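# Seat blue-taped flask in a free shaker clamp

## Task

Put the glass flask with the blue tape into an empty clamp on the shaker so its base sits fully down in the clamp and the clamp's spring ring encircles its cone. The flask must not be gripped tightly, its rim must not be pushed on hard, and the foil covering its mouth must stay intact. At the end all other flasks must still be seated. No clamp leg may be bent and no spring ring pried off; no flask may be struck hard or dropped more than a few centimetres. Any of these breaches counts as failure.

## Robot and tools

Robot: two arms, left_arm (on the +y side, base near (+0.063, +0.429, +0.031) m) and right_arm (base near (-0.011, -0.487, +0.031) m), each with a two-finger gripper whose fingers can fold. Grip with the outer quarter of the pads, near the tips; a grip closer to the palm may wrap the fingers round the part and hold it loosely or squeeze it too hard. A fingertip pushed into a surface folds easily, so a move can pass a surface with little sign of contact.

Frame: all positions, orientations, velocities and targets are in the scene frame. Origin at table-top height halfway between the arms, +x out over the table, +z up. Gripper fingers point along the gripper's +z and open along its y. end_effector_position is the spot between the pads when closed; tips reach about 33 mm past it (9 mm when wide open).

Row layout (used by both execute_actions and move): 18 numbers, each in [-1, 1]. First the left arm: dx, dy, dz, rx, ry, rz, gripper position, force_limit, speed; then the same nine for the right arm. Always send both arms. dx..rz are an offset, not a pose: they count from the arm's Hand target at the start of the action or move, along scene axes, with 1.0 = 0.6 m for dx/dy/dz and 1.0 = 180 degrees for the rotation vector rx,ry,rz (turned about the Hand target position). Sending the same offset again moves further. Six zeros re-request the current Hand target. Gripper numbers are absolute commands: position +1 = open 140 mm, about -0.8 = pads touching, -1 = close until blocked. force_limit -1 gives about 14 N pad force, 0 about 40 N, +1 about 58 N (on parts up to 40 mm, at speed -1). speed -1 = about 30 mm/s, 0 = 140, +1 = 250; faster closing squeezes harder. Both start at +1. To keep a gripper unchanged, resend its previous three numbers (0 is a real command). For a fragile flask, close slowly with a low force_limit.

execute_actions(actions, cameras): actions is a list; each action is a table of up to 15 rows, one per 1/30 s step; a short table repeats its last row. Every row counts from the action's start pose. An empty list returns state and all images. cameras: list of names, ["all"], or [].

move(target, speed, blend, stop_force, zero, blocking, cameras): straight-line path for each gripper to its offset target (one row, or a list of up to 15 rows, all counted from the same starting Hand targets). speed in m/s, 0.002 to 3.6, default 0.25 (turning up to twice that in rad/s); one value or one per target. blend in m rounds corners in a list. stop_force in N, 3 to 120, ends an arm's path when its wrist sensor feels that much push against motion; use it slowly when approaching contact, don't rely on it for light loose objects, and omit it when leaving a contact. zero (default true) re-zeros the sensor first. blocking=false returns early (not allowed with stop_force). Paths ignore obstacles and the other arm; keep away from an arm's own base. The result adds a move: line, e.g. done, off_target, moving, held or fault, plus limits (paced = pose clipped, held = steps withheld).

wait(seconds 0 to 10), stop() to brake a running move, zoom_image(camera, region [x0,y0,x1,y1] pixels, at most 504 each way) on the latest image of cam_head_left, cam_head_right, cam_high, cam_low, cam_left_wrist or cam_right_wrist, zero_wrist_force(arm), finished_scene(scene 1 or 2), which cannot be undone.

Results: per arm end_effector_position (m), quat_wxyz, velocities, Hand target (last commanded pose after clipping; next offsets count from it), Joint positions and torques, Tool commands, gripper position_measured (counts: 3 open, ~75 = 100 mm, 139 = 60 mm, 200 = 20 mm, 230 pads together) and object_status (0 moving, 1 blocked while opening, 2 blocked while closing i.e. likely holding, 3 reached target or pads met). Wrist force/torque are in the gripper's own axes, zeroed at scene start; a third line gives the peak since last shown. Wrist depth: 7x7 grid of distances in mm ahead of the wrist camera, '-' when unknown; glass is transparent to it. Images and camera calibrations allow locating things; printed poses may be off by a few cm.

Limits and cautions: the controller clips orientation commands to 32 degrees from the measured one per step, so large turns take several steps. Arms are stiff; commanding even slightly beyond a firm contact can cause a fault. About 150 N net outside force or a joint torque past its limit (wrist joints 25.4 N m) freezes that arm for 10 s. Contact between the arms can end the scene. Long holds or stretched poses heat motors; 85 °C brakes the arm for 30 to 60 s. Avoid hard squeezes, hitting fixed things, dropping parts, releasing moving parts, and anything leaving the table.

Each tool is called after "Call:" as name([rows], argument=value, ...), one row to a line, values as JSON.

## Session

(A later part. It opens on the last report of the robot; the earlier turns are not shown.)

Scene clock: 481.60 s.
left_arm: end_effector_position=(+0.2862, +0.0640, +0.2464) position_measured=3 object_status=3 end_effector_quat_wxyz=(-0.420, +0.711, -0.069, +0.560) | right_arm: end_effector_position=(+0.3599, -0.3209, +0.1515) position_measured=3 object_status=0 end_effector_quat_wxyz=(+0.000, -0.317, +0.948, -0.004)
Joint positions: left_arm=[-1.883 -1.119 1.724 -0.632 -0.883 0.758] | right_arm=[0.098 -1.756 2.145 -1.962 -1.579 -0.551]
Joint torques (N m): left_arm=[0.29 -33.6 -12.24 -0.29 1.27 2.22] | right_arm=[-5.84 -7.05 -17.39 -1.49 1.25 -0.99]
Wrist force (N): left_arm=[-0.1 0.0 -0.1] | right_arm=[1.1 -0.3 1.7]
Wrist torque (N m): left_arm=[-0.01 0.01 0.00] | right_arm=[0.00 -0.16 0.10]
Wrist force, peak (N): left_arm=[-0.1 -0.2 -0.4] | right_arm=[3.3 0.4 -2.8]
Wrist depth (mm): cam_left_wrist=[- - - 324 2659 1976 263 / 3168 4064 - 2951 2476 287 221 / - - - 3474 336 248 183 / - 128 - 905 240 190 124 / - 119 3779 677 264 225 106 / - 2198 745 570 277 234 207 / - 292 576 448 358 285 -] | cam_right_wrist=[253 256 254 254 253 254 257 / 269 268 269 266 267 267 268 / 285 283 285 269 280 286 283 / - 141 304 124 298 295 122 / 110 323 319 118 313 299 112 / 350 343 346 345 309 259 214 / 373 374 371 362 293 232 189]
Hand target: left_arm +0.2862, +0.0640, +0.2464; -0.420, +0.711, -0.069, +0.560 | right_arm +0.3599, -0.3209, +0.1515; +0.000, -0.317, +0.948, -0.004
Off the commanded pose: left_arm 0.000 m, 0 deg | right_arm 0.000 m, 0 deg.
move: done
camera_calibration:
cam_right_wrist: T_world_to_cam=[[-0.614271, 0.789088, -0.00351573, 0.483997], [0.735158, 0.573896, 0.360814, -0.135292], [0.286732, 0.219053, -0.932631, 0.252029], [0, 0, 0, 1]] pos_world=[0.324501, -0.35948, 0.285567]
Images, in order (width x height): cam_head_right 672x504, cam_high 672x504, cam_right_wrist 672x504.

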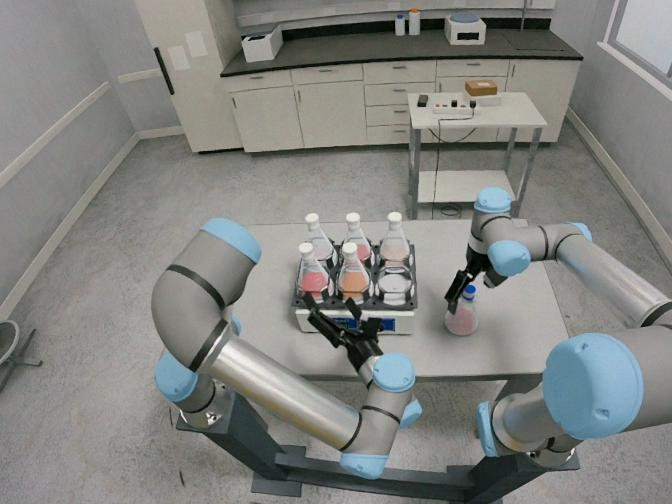

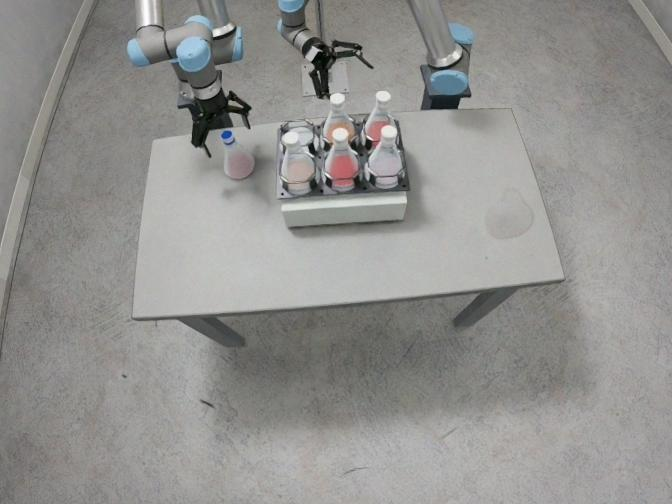

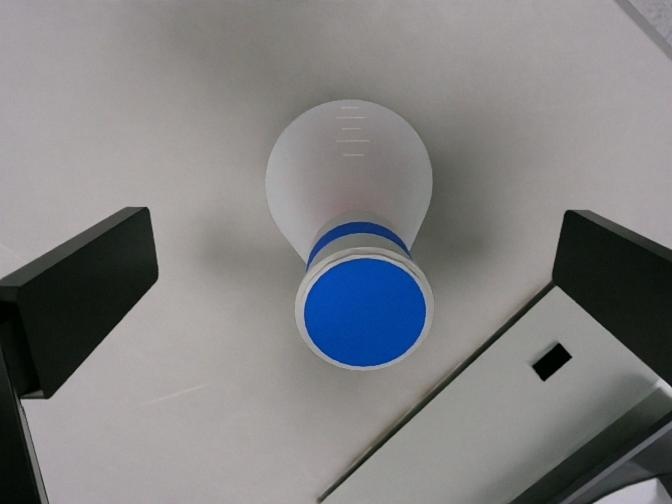

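Call:
move([
  [0,0,0,0,0,0,1,1,1,0,0,0.3,0,0,0,1,-1,-1],
  [0,0,0,0,0,0,1,1,1,0.008,-0.232,0.2475,0.46,-0.23,0.23,1,-1,-1],
], speed=[0.2,0.25], cameras=["cam_head_right","cam_high","cam_right_wrist"])

Scene clock: 506.43 s.
left_arm: end_effector_position=(+0.2862, +0.0640, +0.2464) position_measured=3 object_status=3 end_effector_quat_wxyz=(-0.420, +0.711, -0.069, +0.560) | right_arm: end_effector_position=(+0.3647, -0.4601, +0.3000) position_measured=3 object_status=3 end_effector_quat_wxyz=(+0.501, -0.499, +0.503, +0.496)
Joint positions: left_arm=[-1.883 -1.119 1.724 -0.632 -0.883 0.758] | right_arm=[-0.934 -1.302 1.844 -0.547 -0.93 -3.139]
Joint torques (N m): left_arm=[0.24 -33.08 -12.68 -0.3 1.2 2.24] | right_arm=[-9.51 -27.84 -10.51 1.81 1.06 -1.21]
Wrist force (N): left_arm=[0.1 -0.2 0.0] | right_arm=[1.2 0.2 0.5]
Wrist torque (N m): left_arm=[-0.04 -0.03 0.00] | right_arm=[0.31 0.10 0.21]
Wrist force, peak (N): left_arm=[0.0 -0.4 -0.3] | right_arm=[1.3 -0.3 4.5]
Wrist depth (mm): cam_left_wrist=[3531 - 3034 2872 2505 1995 234 / 3034 - 248 2872 2798 286 222 / - - - 2911 333 246 189 / - 127 - 5984 239 191 124 / - 127 - 740 265 225 107 / - 2834 3034 565 282 235 207 / - 291 608 462 348 284 -] | cam_right_wrist=[- 457 462 562 528 843 463 / - - - - 817 512 457 / - 3537 - - 823 - 476 / - 132 5266 - 806 820 123 / 110 124 3762 - 3762 - 111 / 2469 3078 2756 - 3703 - - / - - 2346 1705 - - -]
Hand target: left_arm +0.2862, +0.0640, +0.2464; -0.420, +0.711, -0.069, +0.560 | right_arm +0.3647, -0.4601, +0.3000; +0.501, -0.499, +0.503, +0.496
Off the commanded pose: left_arm 0.000 m, 0 deg | right_arm 0.000 m, 0 deg.
move: done
camera_calibration:
cam_right_wrist: T_world_to_cam=[[-0.999847, 0.00429982, -0.0169766, 0.380885], [-0.0173887, -0.358875, 0.933224, -0.438964], [-0.00207978, 0.933376, 0.358895, 0.46605], [0, 0, 0, 1]] pos_world=[0.374162, -0.594171, 0.248855]
Images, in order (width x height): cam_head_right 672x504, cam_high 672x504, cam_right_wrist 672x504.

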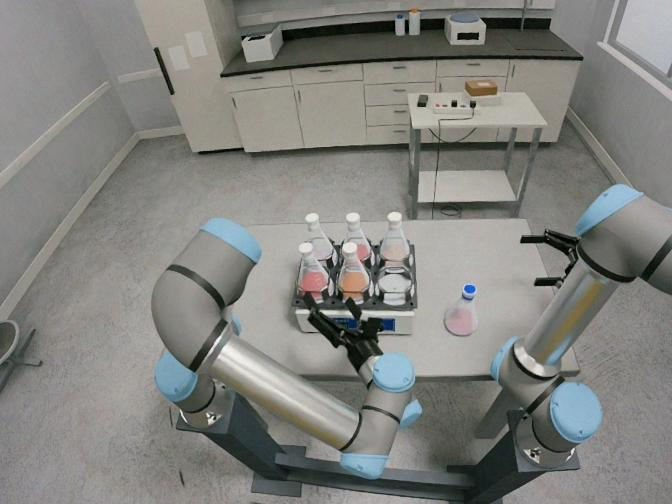

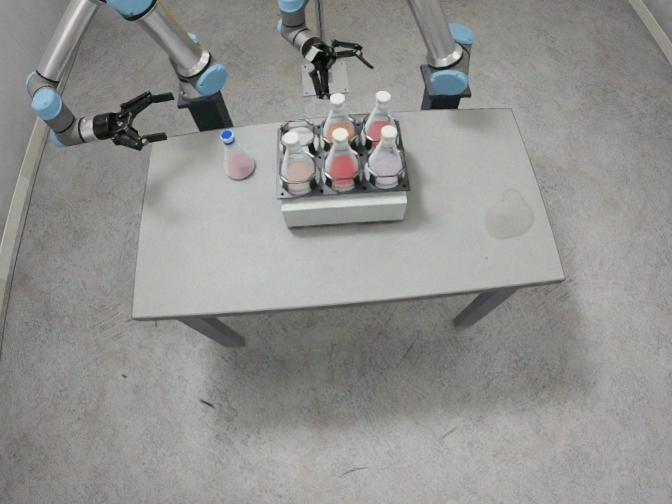

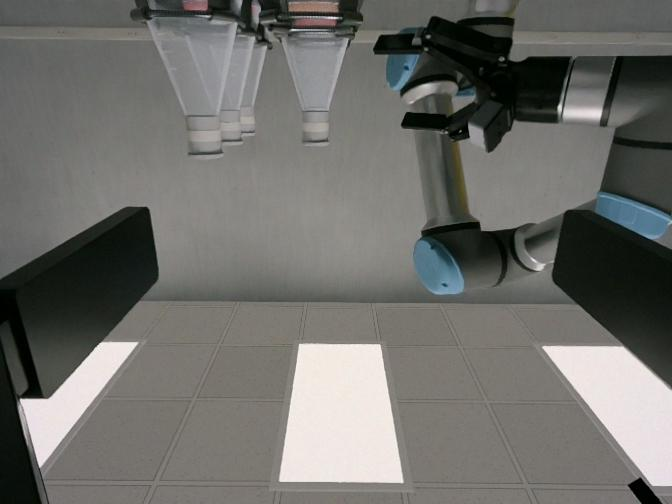

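Call:
move([
  [0,0,0,0,0,0,1,1,1,0,0,-0.283,0,0,0,1,-1,-1],
  [0,0,0,0,0,0,1,1,1,0,0.197,-0.283,0,0,0,1,-1,-1],
], speed=[0.15,0.1], cameras=["cam_head_right","cam_low","cam_right_wrist"])

Call:
zoom_image(camera="cam_low", region=[280, 140, 400, 260])

Scene clock: 512.57 s.
left_arm: end_effector_position=(+0.2862, +0.0640, +0.2464) position_measured=3 object_status=3 end_effector_quat_wxyz=(-0.420, +0.711, -0.069, +0.560) | right_arm: end_effector_position=(+0.3646, -0.3419, +0.1303) position_measured=3 object_status=3 end_effector_quat_wxyz=(+0.501, -0.499, +0.503, +0.496)
Joint positions: left_arm=[-1.883 -1.119 1.724 -0.632 -0.883 0.758] | right_arm=[-0.746 -1.102 2.158 -1.062 -0.742 -3.138]
Joint torques (N m): left_arm=[0.66 -34.15 -12.26 -0.11 1.44 2.35] | right_arm=[-11.94 -20.48 -19 3.13 -1.36 1.65]
Wrist force (N): left_arm=[0.0 -0.1 -0.1] | right_arm=[1.3 0.0 0.1]
Wrist torque (N m): left_arm=[-0.01 -0.01 0.00] | right_arm=[0.32 0.06 0.18]
Wrist force, peak (N): left_arm=[0.3 -0.3 -0.3] | right_arm=[3.1 0.0 0.5]
Wrist depth (mm): cam_left_wrist=[2992 4064 2798 2564 2659 2244 248 / 2834 - 242 2951 2693 302 217 / - - - - 328 247 183 / - 127 - 3168 240 191 124 / - 2693 - 702 265 225 107 / - 2112 718 581 283 234 208 / - 289 578 486 356 284 -] | cam_right_wrist=[277 278 279 281 537 757 - / 293 294 296 298 787 829 - / 320 322 388 - 769 814 - / - 132 368 158 592 461 123 / 110 411 - 162 780 774 112 / - 2724 - - 814 757 2756 / - 2236 2469 - 2604 2443 -]
Hand target: left_arm +0.2862, +0.0640, +0.2464; -0.420, +0.711, -0.069, +0.560 | right_arm +0.3647, -0.3419, +0.1302; +0.501, -0.499, +0.503, +0.496
Off the commanded pose: left_arm 0.000 m, 0 deg | right_arm 0.000 m, 0 deg.
move: done
camera_calibration:
cam_right_wrist: T_world_to_cam=[[-0.999843, 0.00427852, -0.0171982, 0.3774], [-0.0175877, -0.358963, 0.933186, -0.23805], [-0.00218087, 0.933342, 0.358982, 0.41668], [0, 0, 0, 1]] pos_world=[0.374063, -0.47597, 0.0790549]
Images, in order (width x height): cam_head_right 672x504, cam_low 672x504, cam_right_wrist 672x504.

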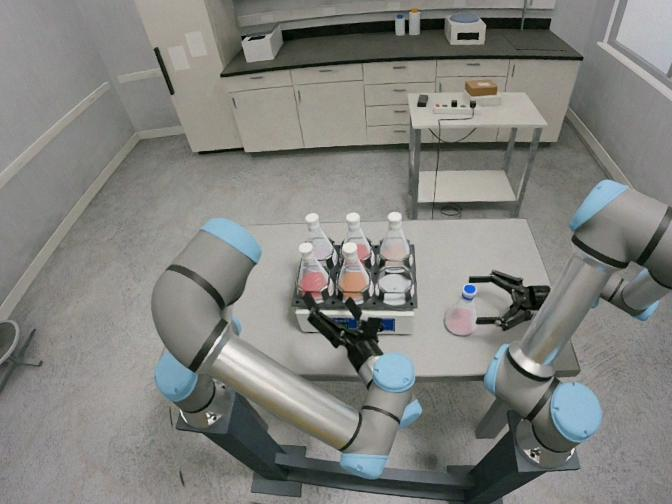

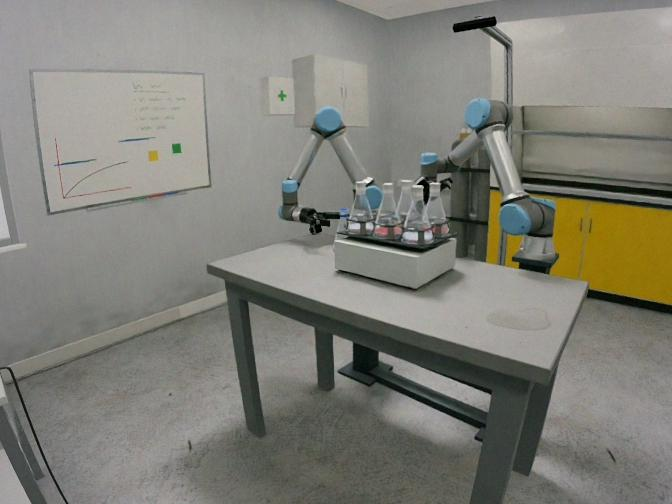

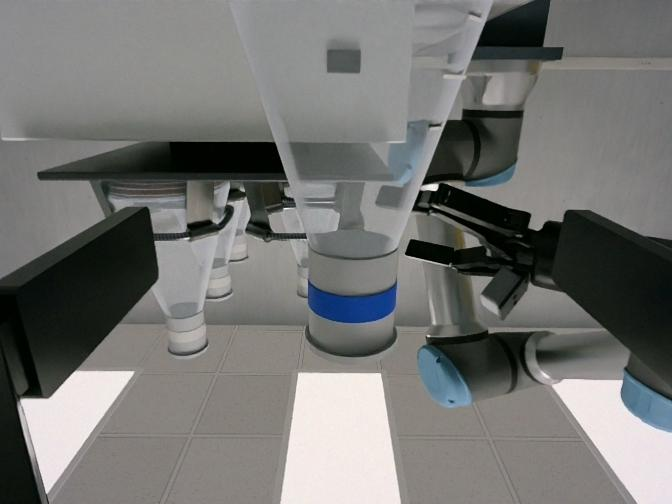

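Scaled by 4.200 from the camera's 672x504 image, which has a finer 960x720 frame.

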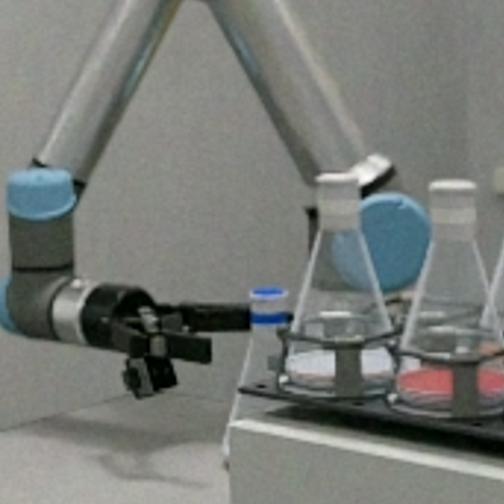

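Call:
move(target=[0,0,0,0,0,0,1,1,1,0.004,0,0.01,0,0,0,1,-1,-1], speed=0.03)

Call:
move(target=[0,0,0,0,0,0,1,1,1,0,0,0,0,0,0,-1,0,-1], cameras=["cam_right_wrist","cam_head_right"])

Call:
wait(seconds=1)

Scene clock: 519.80 s.
left_arm: end_effector_position=(+0.2862, +0.0640, +0.2464) position_measured=3 object_status=3 end_effector_quat_wxyz=(-0.420, +0.711, -0.069, +0.560) | right_arm: end_effector_position=(+0.3671, -0.3419, +0.1363) position_measured=3 object_status=3 end_effector_quat_wxyz=(+0.501, -0.499, +0.503, +0.496)
Joint positions: left_arm=[-1.883 -1.119 1.724 -0.632 -0.883 0.758] | right_arm=[-0.742 -1.114 2.149 -1.042 -0.737 -3.138]
Joint torques (N m): left_arm=[-0.88 -33.15 -12.6 -0.16 1.32 2.26] | right_arm=[6.48 -28.25 -10.38 0.17 0.31 0.79]
Wrist force (N): left_arm=[0.1 -0.2 -0.1] | right_arm=[1.3 0.1 0.3]
Wrist torque (N m): left_arm=[-0.05 -0.02 0.00] | right_arm=[0.32 0.05 0.18]
Wrist force, peak (N): left_arm=[0.0 -0.4 -0.1] | right_arm=[1.7 0.1 0.3]
Wrist depth (mm): cam_left_wrist=[- 5669 3314 2762 2762 2176 264 / 4488 - - 2951 2659 288 222 / - - 5129 4064 336 250 177 / - 127 3779 4224 240 191 125 / - 127 3531 680 265 226 106 / - 2627 3034 517 282 234 207 / - 286 598 452 347 283 -] | cam_right_wrist=[278 279 279 282 591 774 - / 292 294 294 295 785 849 - / - 324 346 339 780 871 - / - 132 625 155 608 473 117 / 110 401 4740 160 777 769 111 / - 2962 - - 2756 803 658 / - - 2418 2469 - - -]
Hand target: left_arm +0.2862, +0.0640, +0.2464; -0.420, +0.711, -0.069, +0.560 | right_arm +0.3671, -0.3419, +0.1362; +0.501, -0.499, +0.503, +0.496
Off the commanded pose: left_arm 0.000 m, 0 deg | right_arm 0.000 m, 0 deg.
move: done

Scene clock: 523.80 s.
left_arm: end_effector_position=(+0.2862, +0.0640, +0.2464) position_measured=3 object_status=3 end_effector_quat_wxyz=(-0.420, +0.711, -0.069, +0.560) | right_arm: end_effector_position=(+0.3671, -0.3419, +0.1362) position_measured=171 object_status=0 end_effector_quat_wxyz=(+0.501, -0.499, +0.503, +0.496)
Joint positions: left_arm=[-1.883 -1.119 1.724 -0.632 -0.883 0.758] | right_arm=[-0.742 -1.114 2.15 -1.043 -0.737 -3.138]
Joint torques (N m): left_arm=[0.72 -33.99 -12.54 -0.18 1.22 2.44] | right_arm=[-8.01 -21.74 -4.11 1.35 0.44 1.6]
Wrist force (N): left_arm=[0.1 0.0 0.1] | right_arm=[2.2 0.1 -0.2]
Wrist torque (N m): left_arm=[0.01 -0.03 0.00] | right_arm=[0.32 0.11 0.18]
Wrist force, peak (N): left_arm=[0.2 -0.3 -0.3] | right_arm=[2.6 0.0 -0.4]
Wrist depth (mm): cam_left_wrist=[- - 3779 2693 2627 2154 273 / - 3366 4787 2992 2798 288 221 / - 3917 4064 3419 330 246 183 / - 127 4896 825 241 191 124 / - 2727 3419 738 262 227 107 / - 2762 3264 554 283 235 208 / - 290 649 451 359 284 -] | cam_right_wrist=[278 279 280 281 291 764 3291 / 292 294 296 295 787 798 - / 3000 331 357 342 769 826 3537 / 3537 3537 101 156 128 443 415 / - 81 76 161 - 81 81 / - 72 - - - - 69 / - - - - - - -]
Hand target: left_arm +0.2862, +0.0640, +0.2464; -0.420, +0.711, -0.069, +0.560 | right_arm +0.3671, -0.3419, +0.1362; +0.501, -0.499, +0.503, +0.496
Off the commanded pose: left_arm 0.000 m, 0 deg | right_arm 0.000 m, 0 deg.
move: done
camera_calibration:
cam_right_wrist: T_world_to_cam=[[-0.999845, 0.00433867, -0.0170684, 0.37992], [-0.0174879, -0.359082, 0.933142, -0.243639], [-0.00208037, 0.933296, 0.359102, 0.41459], [0, 0, 0, 1]] pos_world=[0.376463, -0.47607, 0.0849545]
Images, in order (width x height): cam_head_right 672x504, cam_right_wrist 672x504.

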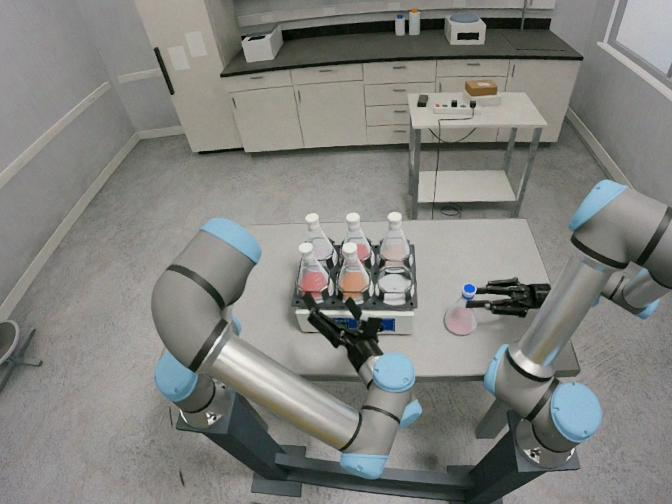

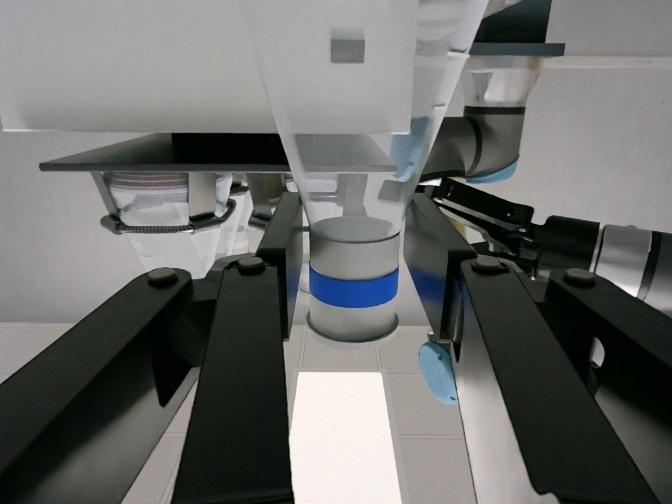

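Scene clock: 524.80 s.
left_arm: end_effector_position=(+0.2862, +0.0640, +0.2464) position_measured=3 object_status=3 end_effector_quat_wxyz=(-0.420, +0.711, -0.069, +0.560) | right_arm: end_effector_position=(+0.3671, -0.3419, +0.1362) position_measured=171 object_status=2 end_effector_quat_wxyz=(+0.501, -0.499, +0.503, +0.496)
Joint positions: left_arm=[-1.883 -1.119 1.724 -0.632 -0.883 0.758] | right_arm=[-0.742 -1.114 2.15 -1.043 -0.737 -3.138]
Joint torques (N m): left_arm=[0.74 -33.4 -12.91 -0.25 1.35 2.21] | right_arm=[-8.21 -22.6 -6.6 2.75 1.28 1.47]
Wrist force (N): left_arm=[0.0 -0.2 -0.1] | right_arm=[2.2 0.1 0.0]
Wrist torque (N m): left_arm=[-0.05 -0.01 0.00] | right_arm=[0.33 0.10 0.19]
Wrist force, peak (N): left_arm=[0.4 -0.1 -0.1] | right_arm=[2.2 0.1 -0.5]
Wrist depth (mm): cam_left_wrist=[2872 - 3168 2798 2659 2198 248 / 2834 3590 - 2992 2534 287 217 / 2659 - - 3474 335 249 166 / - 127 2693 905 240 191 125 / - 2762 3531 600 263 225 107 / - 2798 3366 504 282 235 208 / - 287 585 454 357 283 -] | cam_right_wrist=[278 280 280 282 492 745 - / 291 294 295 298 793 806 - / - 330 363 334 767 829 - / - - 101 155 127 442 418 / - 81 76 161 - 81 81 / - 71 - - - - 69 / - - - - - - -]
Hand target: left_arm +0.2862, +0.0640, +0.2464; -0.420, +0.711, -0.069, +0.560 | right_arm +0.3671, -0.3419, +0.1362; +0.501, -0.499, +0.503, +0.496
Tool commands: left_gripper/position=+1.0 left_gripper/force_limit=+1.0 left_gripper/speed=+1.0 right_gripper/position=-1.0 right_gripper/force_limit=+0.0 right_gripper/speed=-1.0
Off the commanded pose: left_arm 0.000 m, 0 deg | right_arm 0.000 m, 0 deg.
wait: 1.00 s; at rest by 0.17 s

Call:
move([
  [0,0,0,0,0,0,1,1,1,0,0,0.4,0,0,0,-1,0,-1],
  [0,0,0,0,0,0,1,1,1,0.05,0.352,0.4,0,0,0,-1,0,-1],
  [0,0,0,0,0,0,1,1,1,0.05,0.352,0.31,0,0,0,-1,0,-1],
], speed=[0.15,0.2,0.06], blend=[0.03,0.01,0], cameras=["cam_head_right","cam_head_left","cam_low","cam_right_wrist","cam_high"])

Call:
zoom_image(camera="cam_head_left", region=[340, 200, 460, 320])

Call:
zoom_image(camera="cam_low", region=[330, 140, 450, 260])

Call:
zoom_image(camera="cam_high", region=[230, 80, 370, 220])

Scene clock: 534.50 s.
left_arm: end_effector_position=(+0.2862, +0.0640, +0.2464) position_measured=3 object_status=3 end_effector_quat_wxyz=(-0.420, +0.711, -0.069, +0.560) | right_arm: end_effector_position=(+0.3971, -0.1307, +0.3221) position_measured=171 object_status=2 end_effector_quat_wxyz=(+0.501, -0.499, +0.503, +0.496) end_effector_velocity=(+0.000, +0.000, +0.001) end_effector_angular_velocity=(+0.000, +0.003, +0.000)
Joint positions: left_arm=[-1.883 -1.119 1.724 -0.632 -0.883 0.758] | right_arm=[-0.217 -1.471 1.986 -0.536 -0.212 -3.123]
Joint velocities: left_arm=[within noise] | right_arm=[0 0 -0.003 0.005 0 0.001]
Joint torques (N m): left_arm=[-0.93 -33.45 -13.31 -0.3 1.36 2.22] | right_arm=[11.97 -29.9 -21.91 0.59 0.79 1.58]
Wrist force (N): left_arm=[0.0 0.1 -0.1] | right_arm=[-24.3 -0.1 -7.8]
Wrist torque (N m): left_arm=[0.02 -0.01 0.00] | right_arm=[0.26 -0.11 0.30]
Wrist force, peak (N): left_arm=[0.2 0.0 -0.5] | right_arm=[-35.1 0.5 -11.0]
Wrist depth (mm): cam_left_wrist=[- - 2316 2798 2505 2244 272 / - - 3077 3034 2659 288 228 / - - 3419 3366 333 246 177 / - 127 - 3917 242 191 124 / - 118 4896 730 259 224 106 / - 2534 3034 579 283 235 207 / - 290 628 435 357 282 -] | cam_right_wrist=[- - - - 581 520 572 / - 251 2788 246 - 360 317 / - 257 - 257 - 523 - / - - 101 155 128 513 - / - 81 76 159 - 81 80 / - 72 - 2855 - - 69 / - - - - - - -]
Hand target: left_arm +0.2862, +0.0640, +0.2464; -0.420, +0.711, -0.069, +0.560 | right_arm +0.3971, -0.1307, +0.3222; +0.501, -0.499, +0.503, +0.496
Off the commanded pose: left_arm 0.000 m, 0 deg | right_arm 0.000 m, 0 deg.
move: done
camera_calibration:
cam_right_wrist: T_world_to_cam=[[-0.999847, 0.00449034, -0.0169042, 0.412168], [-0.0173891, -0.359079, 0.933145, -0.340788], [-0.0018798, 0.933296, 0.359102, 0.150703], [0, 0, 0, 1]] pos_world=[0.406462, -0.264871, 0.270854]
Images, in order (width x height): cam_head_left 672x504, cam_head_right 672x504, cam_high 672x504, cam_low 672x504, cam_right_wrist 672x504.

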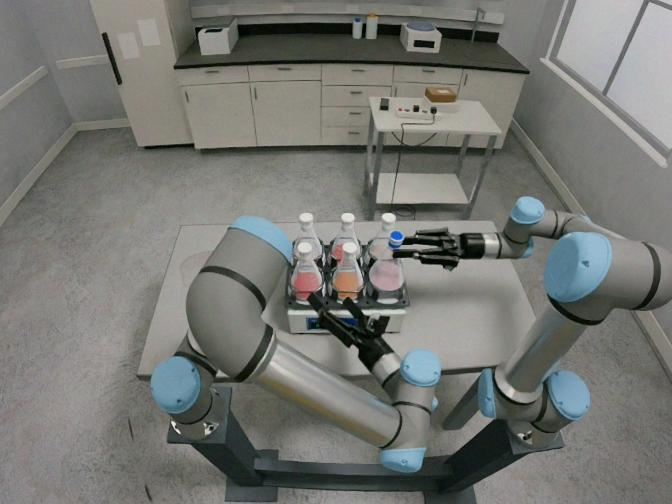

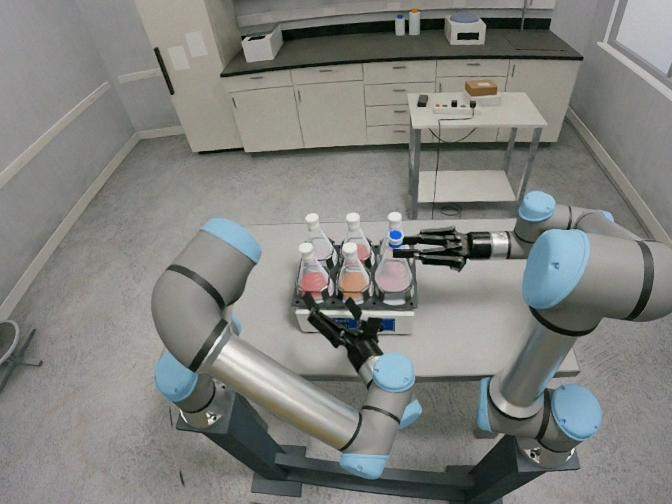

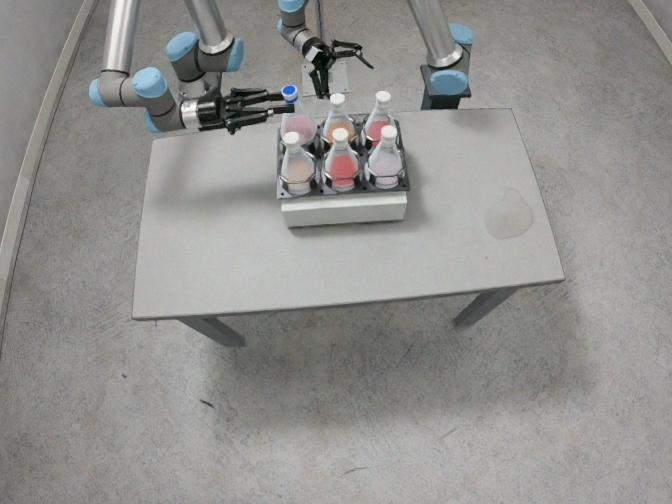

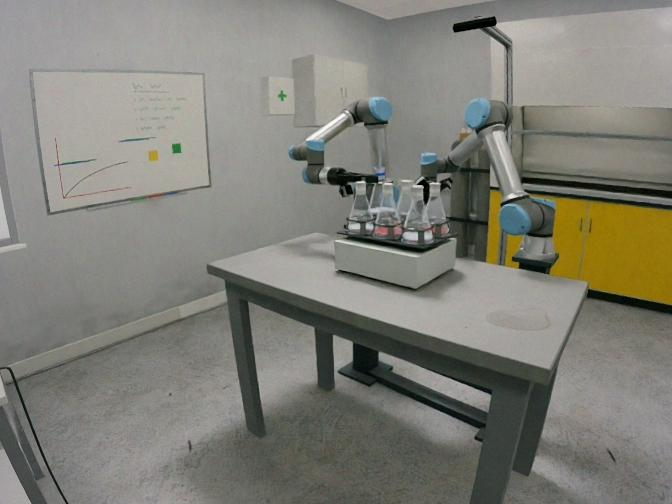

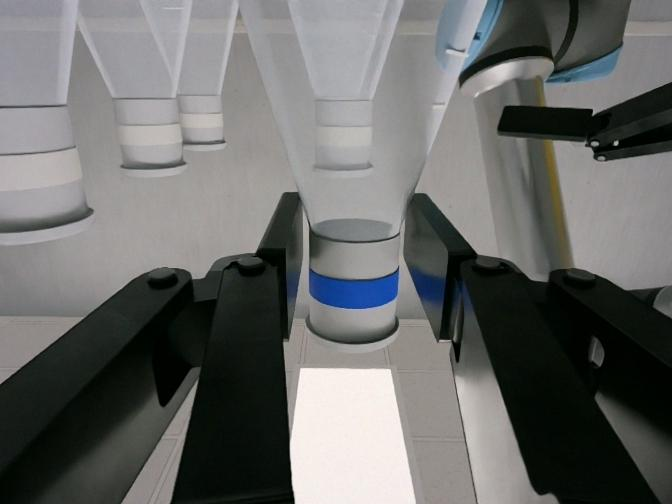

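Scaled by 4.200 from the camera's 672x504 image, which has a finer 960x720 frame.

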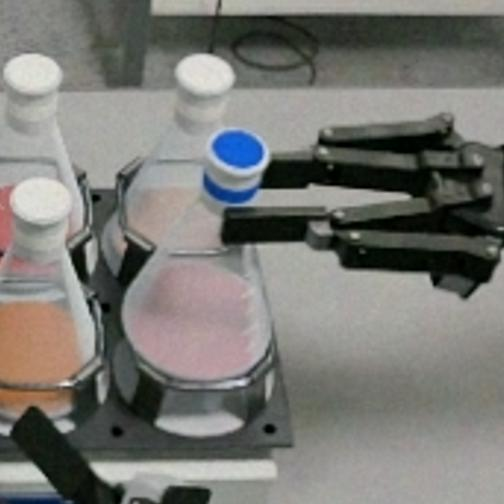

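Scaled by 4.200 from the camera's 672x504 image, which has a finer 960x720 frame.

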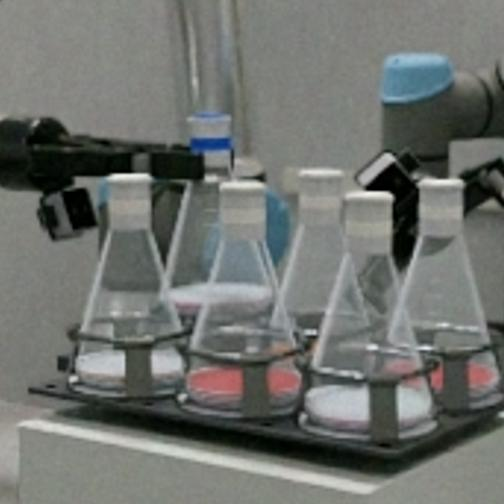

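Scaled by 3.600 from the camera's 672x504 image, which has a finer 960x720 frame.

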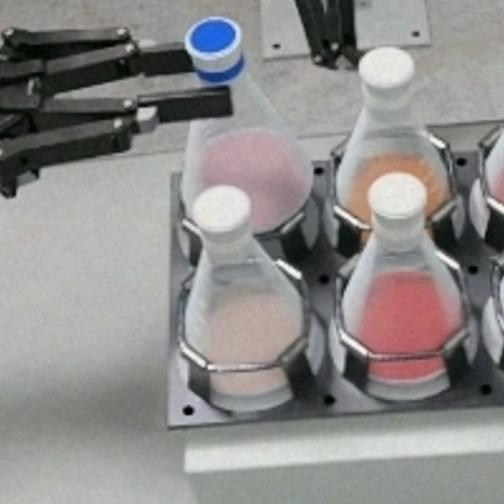

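Call:
move([
  [0,0,0,0,0,0,1,1,1,0,0,0.05,0,0,0,-1,0,-1],
  [0,0,0,0,0,0,1,1,1,-0.057,0,0.03,0,-0.1,0,-1,0,-1],
], speed=0.08)

Call:
move(target=[0,0,0,0,0,0,1,1,1,-0.012,0,-0.045,0,0,0,-1,0,-1], speed=0.012, stop_force=25, cameras=["cam_head_left","cam_low","cam_high","cam_right_wrist"])

Call:
zoom_image(camera="cam_head_left", region=[340, 200, 460, 320])

Call:
zoom_image(camera="cam_high", region=[250, 70, 350, 170])

Scene clock: 545.47 s.
left_arm: end_effector_position=(+0.2862, +0.0640, +0.2464) position_measured=3 object_status=3 end_effector_quat_wxyz=(-0.420, +0.711, -0.069, +0.560) | right_arm: end_effector_position=(+0.3628, -0.1307, +0.3402) position_measured=171 object_status=2 end_effector_quat_wxyz=(+0.574, -0.571, +0.418, +0.412) end_effector_velocity=(+0.000, +0.000, +0.000) end_effector_angular_velocity=(+0.000, +0.007, +0.001)
Joint positions: left_arm=[-1.883 -1.119 1.724 -0.632 -0.883 0.758] | right_arm=[-0.238 -1.573 2.044 -0.477 -0.233 -3.451]
Joint velocities: left_arm=[within noise] | right_arm=[0.001 0.002 -0.002 0 0 0.007]
Joint torques (N m): left_arm=[-0.55 -34.01 -12.69 -0.13 1.11 2.29] | right_arm=[-3.28 -10.97 -31.25 2.19 0.21 1.91]
Wrist force (N): left_arm=[0.0 -0.4 0.0] | right_arm=[3.4 1.5 -0.7]
Wrist torque (N m): left_arm=[-0.08 -0.02 0.00] | right_arm=[0.36 0.22 0.28]
Wrist force, peak (N): left_arm=[0.0 -0.5 -0.1] | right_arm=[-22.4 -0.1 -7.2]
Wrist depth (mm): cam_left_wrist=[3034 - 4896 2762 2693 2198 273 / - - 4142 2911 2762 287 220 / - 4308 - 3651 332 247 183 / - 127 3122 822 240 190 124 / - 2951 3215 772 263 225 106 / - 2420 2911 537 284 235 208 / - 291 578 454 360 283 -] | cam_right_wrist=[- 243 - - 574 550 577 / - 3246 - 245 570 554 598 / - - - - 550 351 302 / - - 101 155 144 111 3160 / - 81 76 161 - 81 81 / - 71 - - - - 69 / - - - - - - -]
Hand target: left_arm +0.2862, +0.0640, +0.2464; -0.420, +0.711, -0.069, +0.560 | right_arm +0.3629, -0.1307, +0.3402; +0.574, -0.571, +0.418, +0.412
Off the commanded pose: left_arm 0.000 m, 0 deg | right_arm 0.000 m, 0 deg.
move: done

Scene clock: 548.57 s.
left_arm: end_effector_position=(+0.2862, +0.0640, +0.2464) position_measured=3 object_status=3 end_effector_quat_wxyz=(-0.420, +0.711, -0.069, +0.560) | right_arm: end_effector_position=(+0.3566, -0.1307, +0.3164) position_measured=171 object_status=2 end_effector_quat_wxyz=(+0.574, -0.571, +0.418, +0.412)
Joint positions: left_arm=[-1.883 -1.119 1.724 -0.632 -0.883 0.758] | right_arm=[-0.243 -1.558 2.098 -0.546 -0.237 -3.451]
Joint torques (N m): left_arm=[0.4 -32.98 -13.06 -0.17 1.31 2.34] | right_arm=[14.69 -30.16 -21.18 2.85 -2.22 0.78]
Wrist force (N): left_arm=[0.1 -0.2 -0.2] | right_arm=[-4.9 -12.9 -3.2]
Wrist torque (N m): left_arm=[-0.04 -0.04 0.00] | right_arm=[0.70 0.12 -1.09]
Wrist force, peak (N): left_arm=[0.1 -0.3 -0.4] | right_arm=[-18.9 -18.8 -2.8]
Wrist depth (mm): cam_left_wrist=[3264 3531 - 2834 2505 2244 248 / - 3847 254 3168 2505 287 221 / - - - 3847 330 248 183 / - 127 - 3077 239 191 124 / - 119 - 675 265 226 106 / - 2659 2911 537 282 235 208 / - 288 587 453 357 284 -] | cam_right_wrist=[231 338 - 2724 2855 528 215 / - 345 - 2926 547 574 230 / 3591 - - - 544 358 272 / - - 102 155 127 103 300 / - 81 76 161 - 81 77 / - 72 - 2633 - - 69 / - - - 2495 - - -]
Hand target: left_arm +0.2862, +0.0640, +0.2464; -0.420, +0.711, -0.069, +0.560 | right_arm +0.3566, -0.1307, +0.3164; +0.574, -0.571, +0.418, +0.412 (not the last commanded pose)
Off the commanded pose: left_arm 0.000 m, 0 deg | right_arm 0.003 m, 0 deg.
move: contact (right_arm)
camera_calibration:
cam_right_wrist: T_world_to_cam=[[-0.945609, 0.00446427, -0.325274, 0.449789], [-0.305096, -0.359106, 0.88202, -0.217452], [-0.11287, 0.933286, 0.340936, 0.197983], [0, 0, 0, 1]] pos_world=[0.381328, -0.264871, 0.270602]
Images, in order (width x height): cam_head_left 672x504, cam_high 672x504, cam_low 672x504, cam_right_wrist 672x504.

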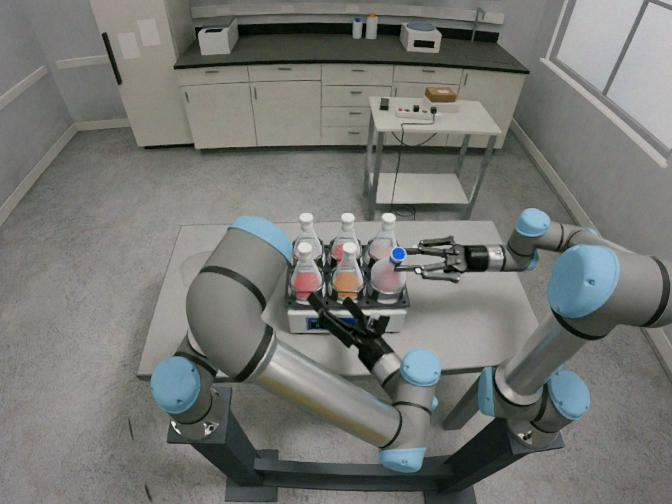

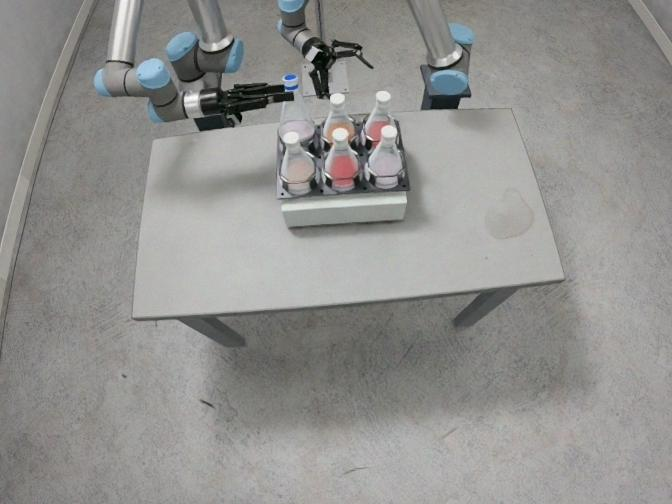

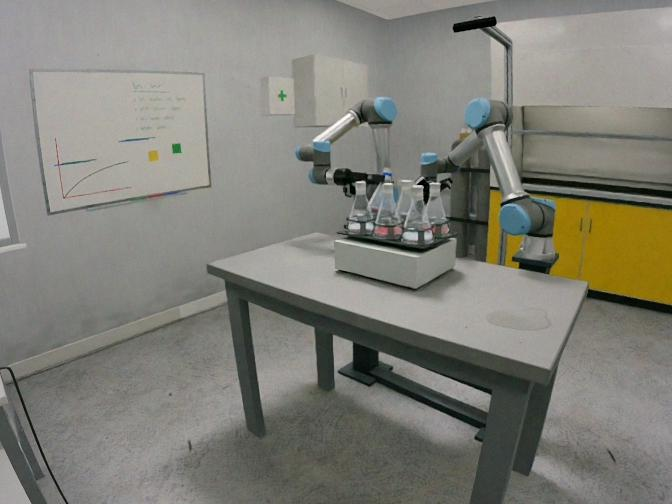

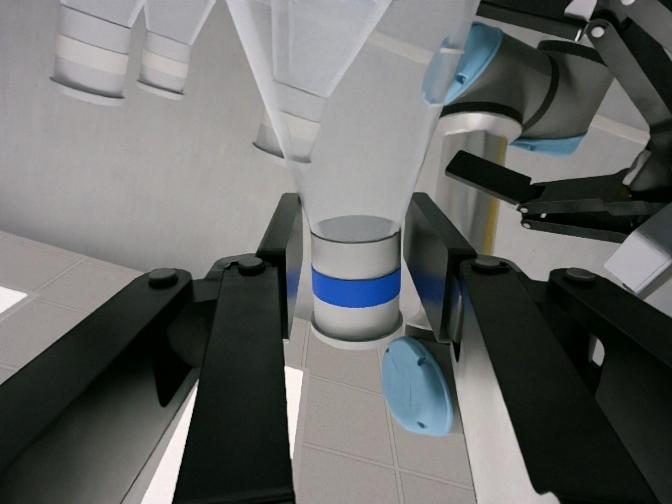

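Scaled by 4.200 from the camera's 672x504 image, which has a finer 960x720 frame.

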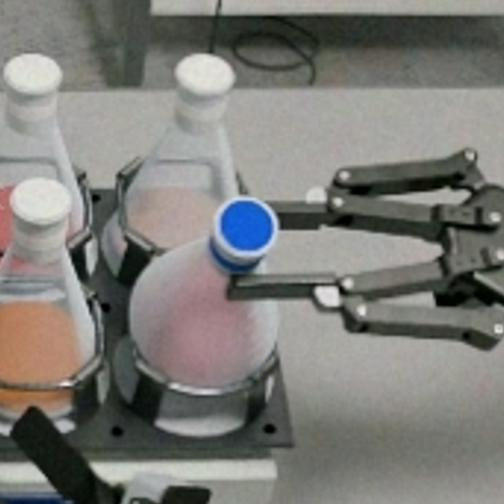

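Scaled by 5.040 from the camera's 672x504 image, which has a finer 960x720 frame.

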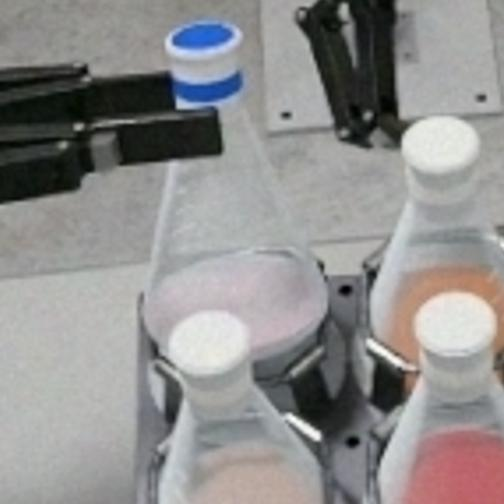

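Call:
move(target=[0,0,0,0,0,0,1,1,1,0.039,0,-0.026,0,0.0556,0,-1,0,-1], speed=0.015, stop_force=60, cameras=["cam_head_left","cam_high","cam_right_wrist"])

Call:
zoom_image(camera="cam_head_left", region=[340, 200, 460, 320])

Call:
zoom_image(camera="cam_high", region=[250, 70, 350, 170])

Scene clock: 558.23 s.
left_arm: end_effector_position=(+0.2862, +0.0640, +0.2464) position_measured=3 object_status=3 end_effector_quat_wxyz=(-0.420, +0.711, -0.069, +0.560) | right_arm: end_effector_position=(+0.3735, -0.1307, +0.3051) position_measured=171 object_status=2 end_effector_quat_wxyz=(+0.546, -0.543, +0.454, +0.448)
Joint positions: left_arm=[-1.883 -1.119 1.724 -0.632 -0.883 0.758] | right_arm=[-0.231 -1.502 2.072 -0.582 -0.226 -3.319]
Joint torques (N m): left_arm=[-0.39 -33.97 -12.85 -0.24 1.34 2.36] | right_arm=[-13.01 -25.83 -3.27 0.68 -0.68 -0.64]
Wrist force (N): left_arm=[-0.1 0.0 -0.2] | right_arm=[-27.3 -2.4 -0.2]
Wrist torque (N m): left_arm=[0.00 0.02 0.00] | right_arm=[0.43 -0.23 -0.57]
Wrist force, peak (N): left_arm=[0.0 -0.4 -0.1] | right_arm=[-68.9 4.4 11.2]
Wrist depth (mm): cam_left_wrist=[- 4396 3215 2595 2476 2244 272 / - 3122 - 3034 2693 288 221 / - - - 5009 329 245 171 / 2627 127 - 813 240 191 124 / - 118 - 783 262 225 107 / - 325 2476 557 280 235 208 / - 292 610 453 357 284 -] | cam_right_wrist=[- - 2788 1975 535 527 215 / - 260 - 2890 547 552 595 / - - - 259 542 360 302 / - - 102 155 128 540 323 / - 81 76 162 143 81 77 / - 72 - - - - 68 / - - - 2135 - - -]
Hand target: left_arm +0.2862, +0.0640, +0.2464; -0.420, +0.711, -0.069, +0.560 | right_arm +0.3735, -0.1307, +0.3051; +0.546, -0.543, +0.454, +0.448 (not the last commanded pose)
Off the commanded pose: left_arm 0.000 m, 0 deg | right_arm 0.008 m, 3 deg.
move: contact (right_arm)
camera_calibration:
cam_right_wrist: T_world_to_cam=[[-0.979218, 0.00435063, -0.202762, 0.437399], [-0.190765, -0.359151, 0.913575, -0.254638], [-0.0688477, 0.933269, 0.352517, 0.183777], [0, 0, 0, 1]] pos_world=[0.392386, -0.26487, 0.256534]
Images, in order (width x height): cam_head_left 672x504, cam_high 672x504, cam_right_wrist 672x504.

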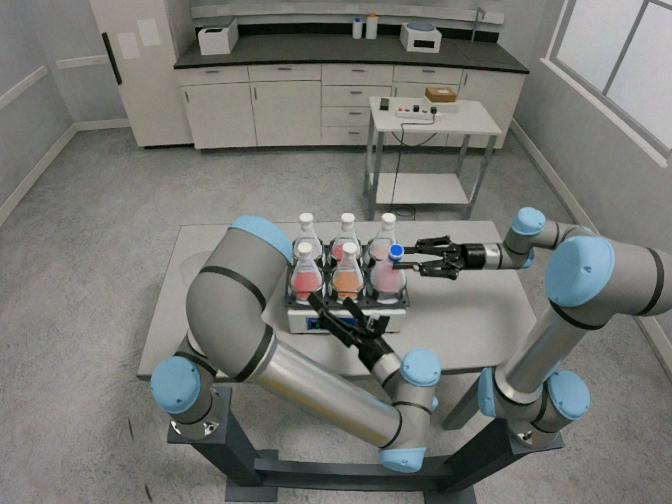

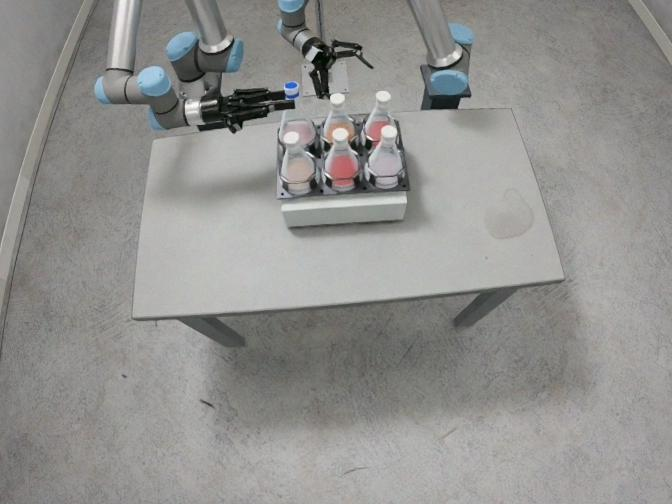

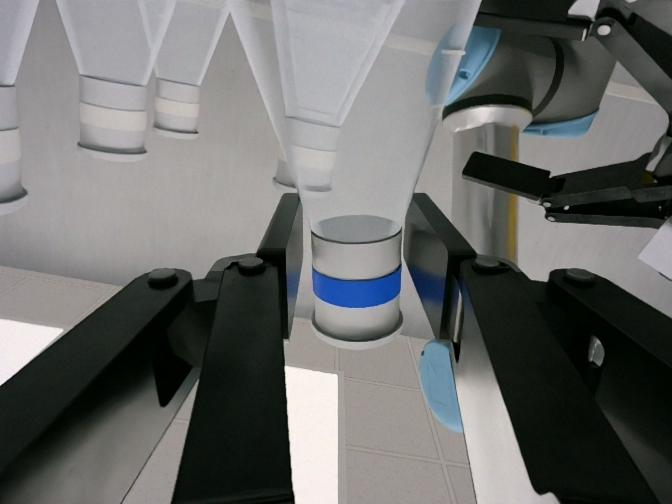

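Scaled by 4.200 from the camera's 672x504 image, which has a finer 960x720 frame.

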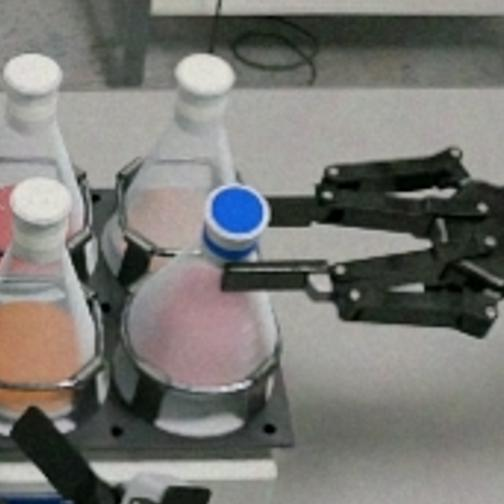

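Scaled by 5.040 from the camera's 672x504 image, which has a finer 960x720 frame.

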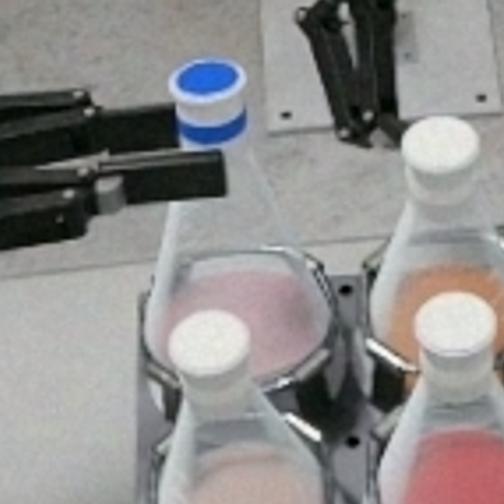

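Call:
move(target=[0,0,0,0,0,0,1,1,1,0.02,0,-0.015,0,0.0333,0,-1,0,-1], speed=0.015, stop_force=60, cameras=["cam_head_left","cam_high"])

Call:
zoom_image(camera="cam_head_left", region=[340, 200, 460, 320])

Call:
zoom_image(camera="cam_high", region=[250, 70, 350, 170])

Scene clock: 565.50 s.
left_arm: end_effector_position=(+0.2862, +0.0640, +0.2464) position_measured=3 object_status=3 end_effector_quat_wxyz=(-0.420, +0.711, -0.069, +0.560) | right_arm: end_effector_position=(+0.3856, -0.1307, +0.2961) position_measured=171 object_status=2 end_effector_quat_wxyz=(+0.522, -0.519, +0.482, +0.475)
Joint positions: left_arm=[-1.883 -1.119 1.724 -0.632 -0.883 0.758] | right_arm=[-0.223 -1.461 2.054 -0.609 -0.218 -3.209]
Joint torques (N m): left_arm=[-1.07 -33.84 -12.76 -0.26 1.31 2.32] | right_arm=[8.54 -30.13 -16.29 -0.89 0.46 -1.26]
Wrist force (N): left_arm=[-0.1 -0.2 0.0] | right_arm=[-10.4 -0.1 -0.1]
Wrist torque (N m): left_arm=[-0.04 0.00 0.01] | right_arm=[0.41 0.02 0.05]
Wrist force, peak (N): left_arm=[0.4 -0.4 -0.2] | right_arm=[-62.9 6.5 -4.9]
Wrist depth (mm): cam_left_wrist=[- 3651 3034 2659 2476 2176 262 / 2911 3989 - 3034 2727 287 220 / - - 3122 4064 334 248 183 / - 127 5009 3590 241 191 124 / - 127 - 733 263 225 107 / - 2627 699 557 283 235 208 / - 290 608 450 359 284 -] | cam_right_wrist=[3822 - 2346 376 566 523 217 / - 267 - - 572 540 - / - 259 - 260 - 369 313 / - - 101 156 128 536 - / - 81 76 162 143 81 77 / - 72 - 2394 - - 69 / - - - 2236 - - -]
Hand target: left_arm +0.2862, +0.0640, +0.2464; -0.420, +0.711, -0.069, +0.560 | right_arm +0.3855, -0.1307, +0.2961; +0.522, -0.519, +0.482, +0.475
Off the commanded pose: left_arm 0.000 m, 0 deg | right_arm 0.000 m, 0 deg.
move: done
Images, in order (width x height): cam_head_left 672x504, cam_high 672x504.

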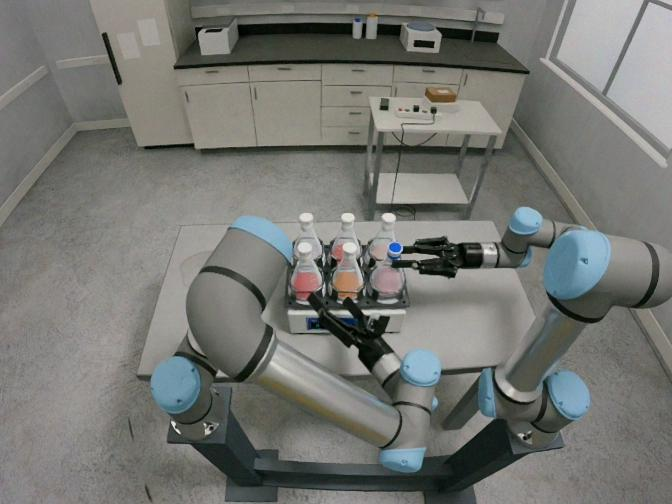

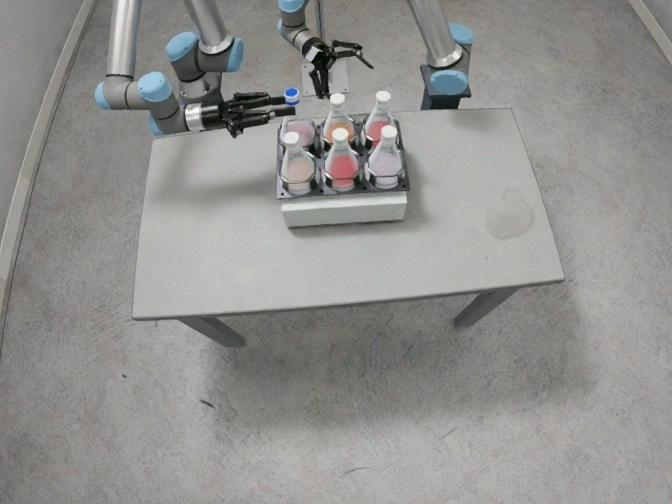

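Scaled by 4.200 from the camera's 672x504 image, which has a finer 960x720 frame.

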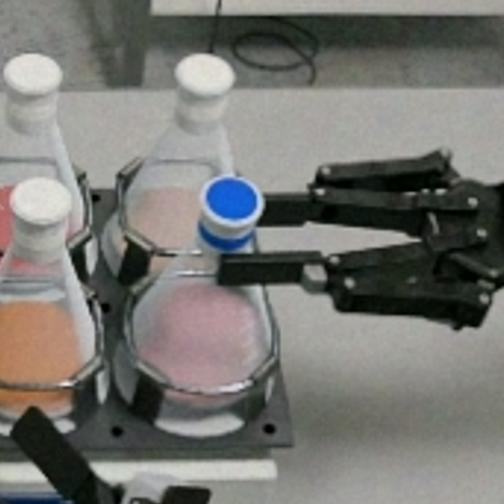

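Scaled by 5.040 from the camera's 672x504 image, which has a finer 960x720 frame.

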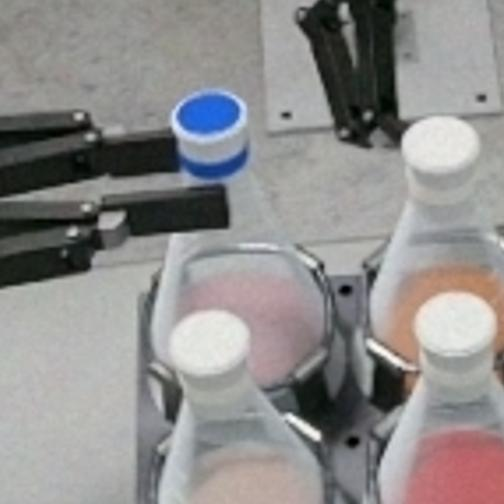

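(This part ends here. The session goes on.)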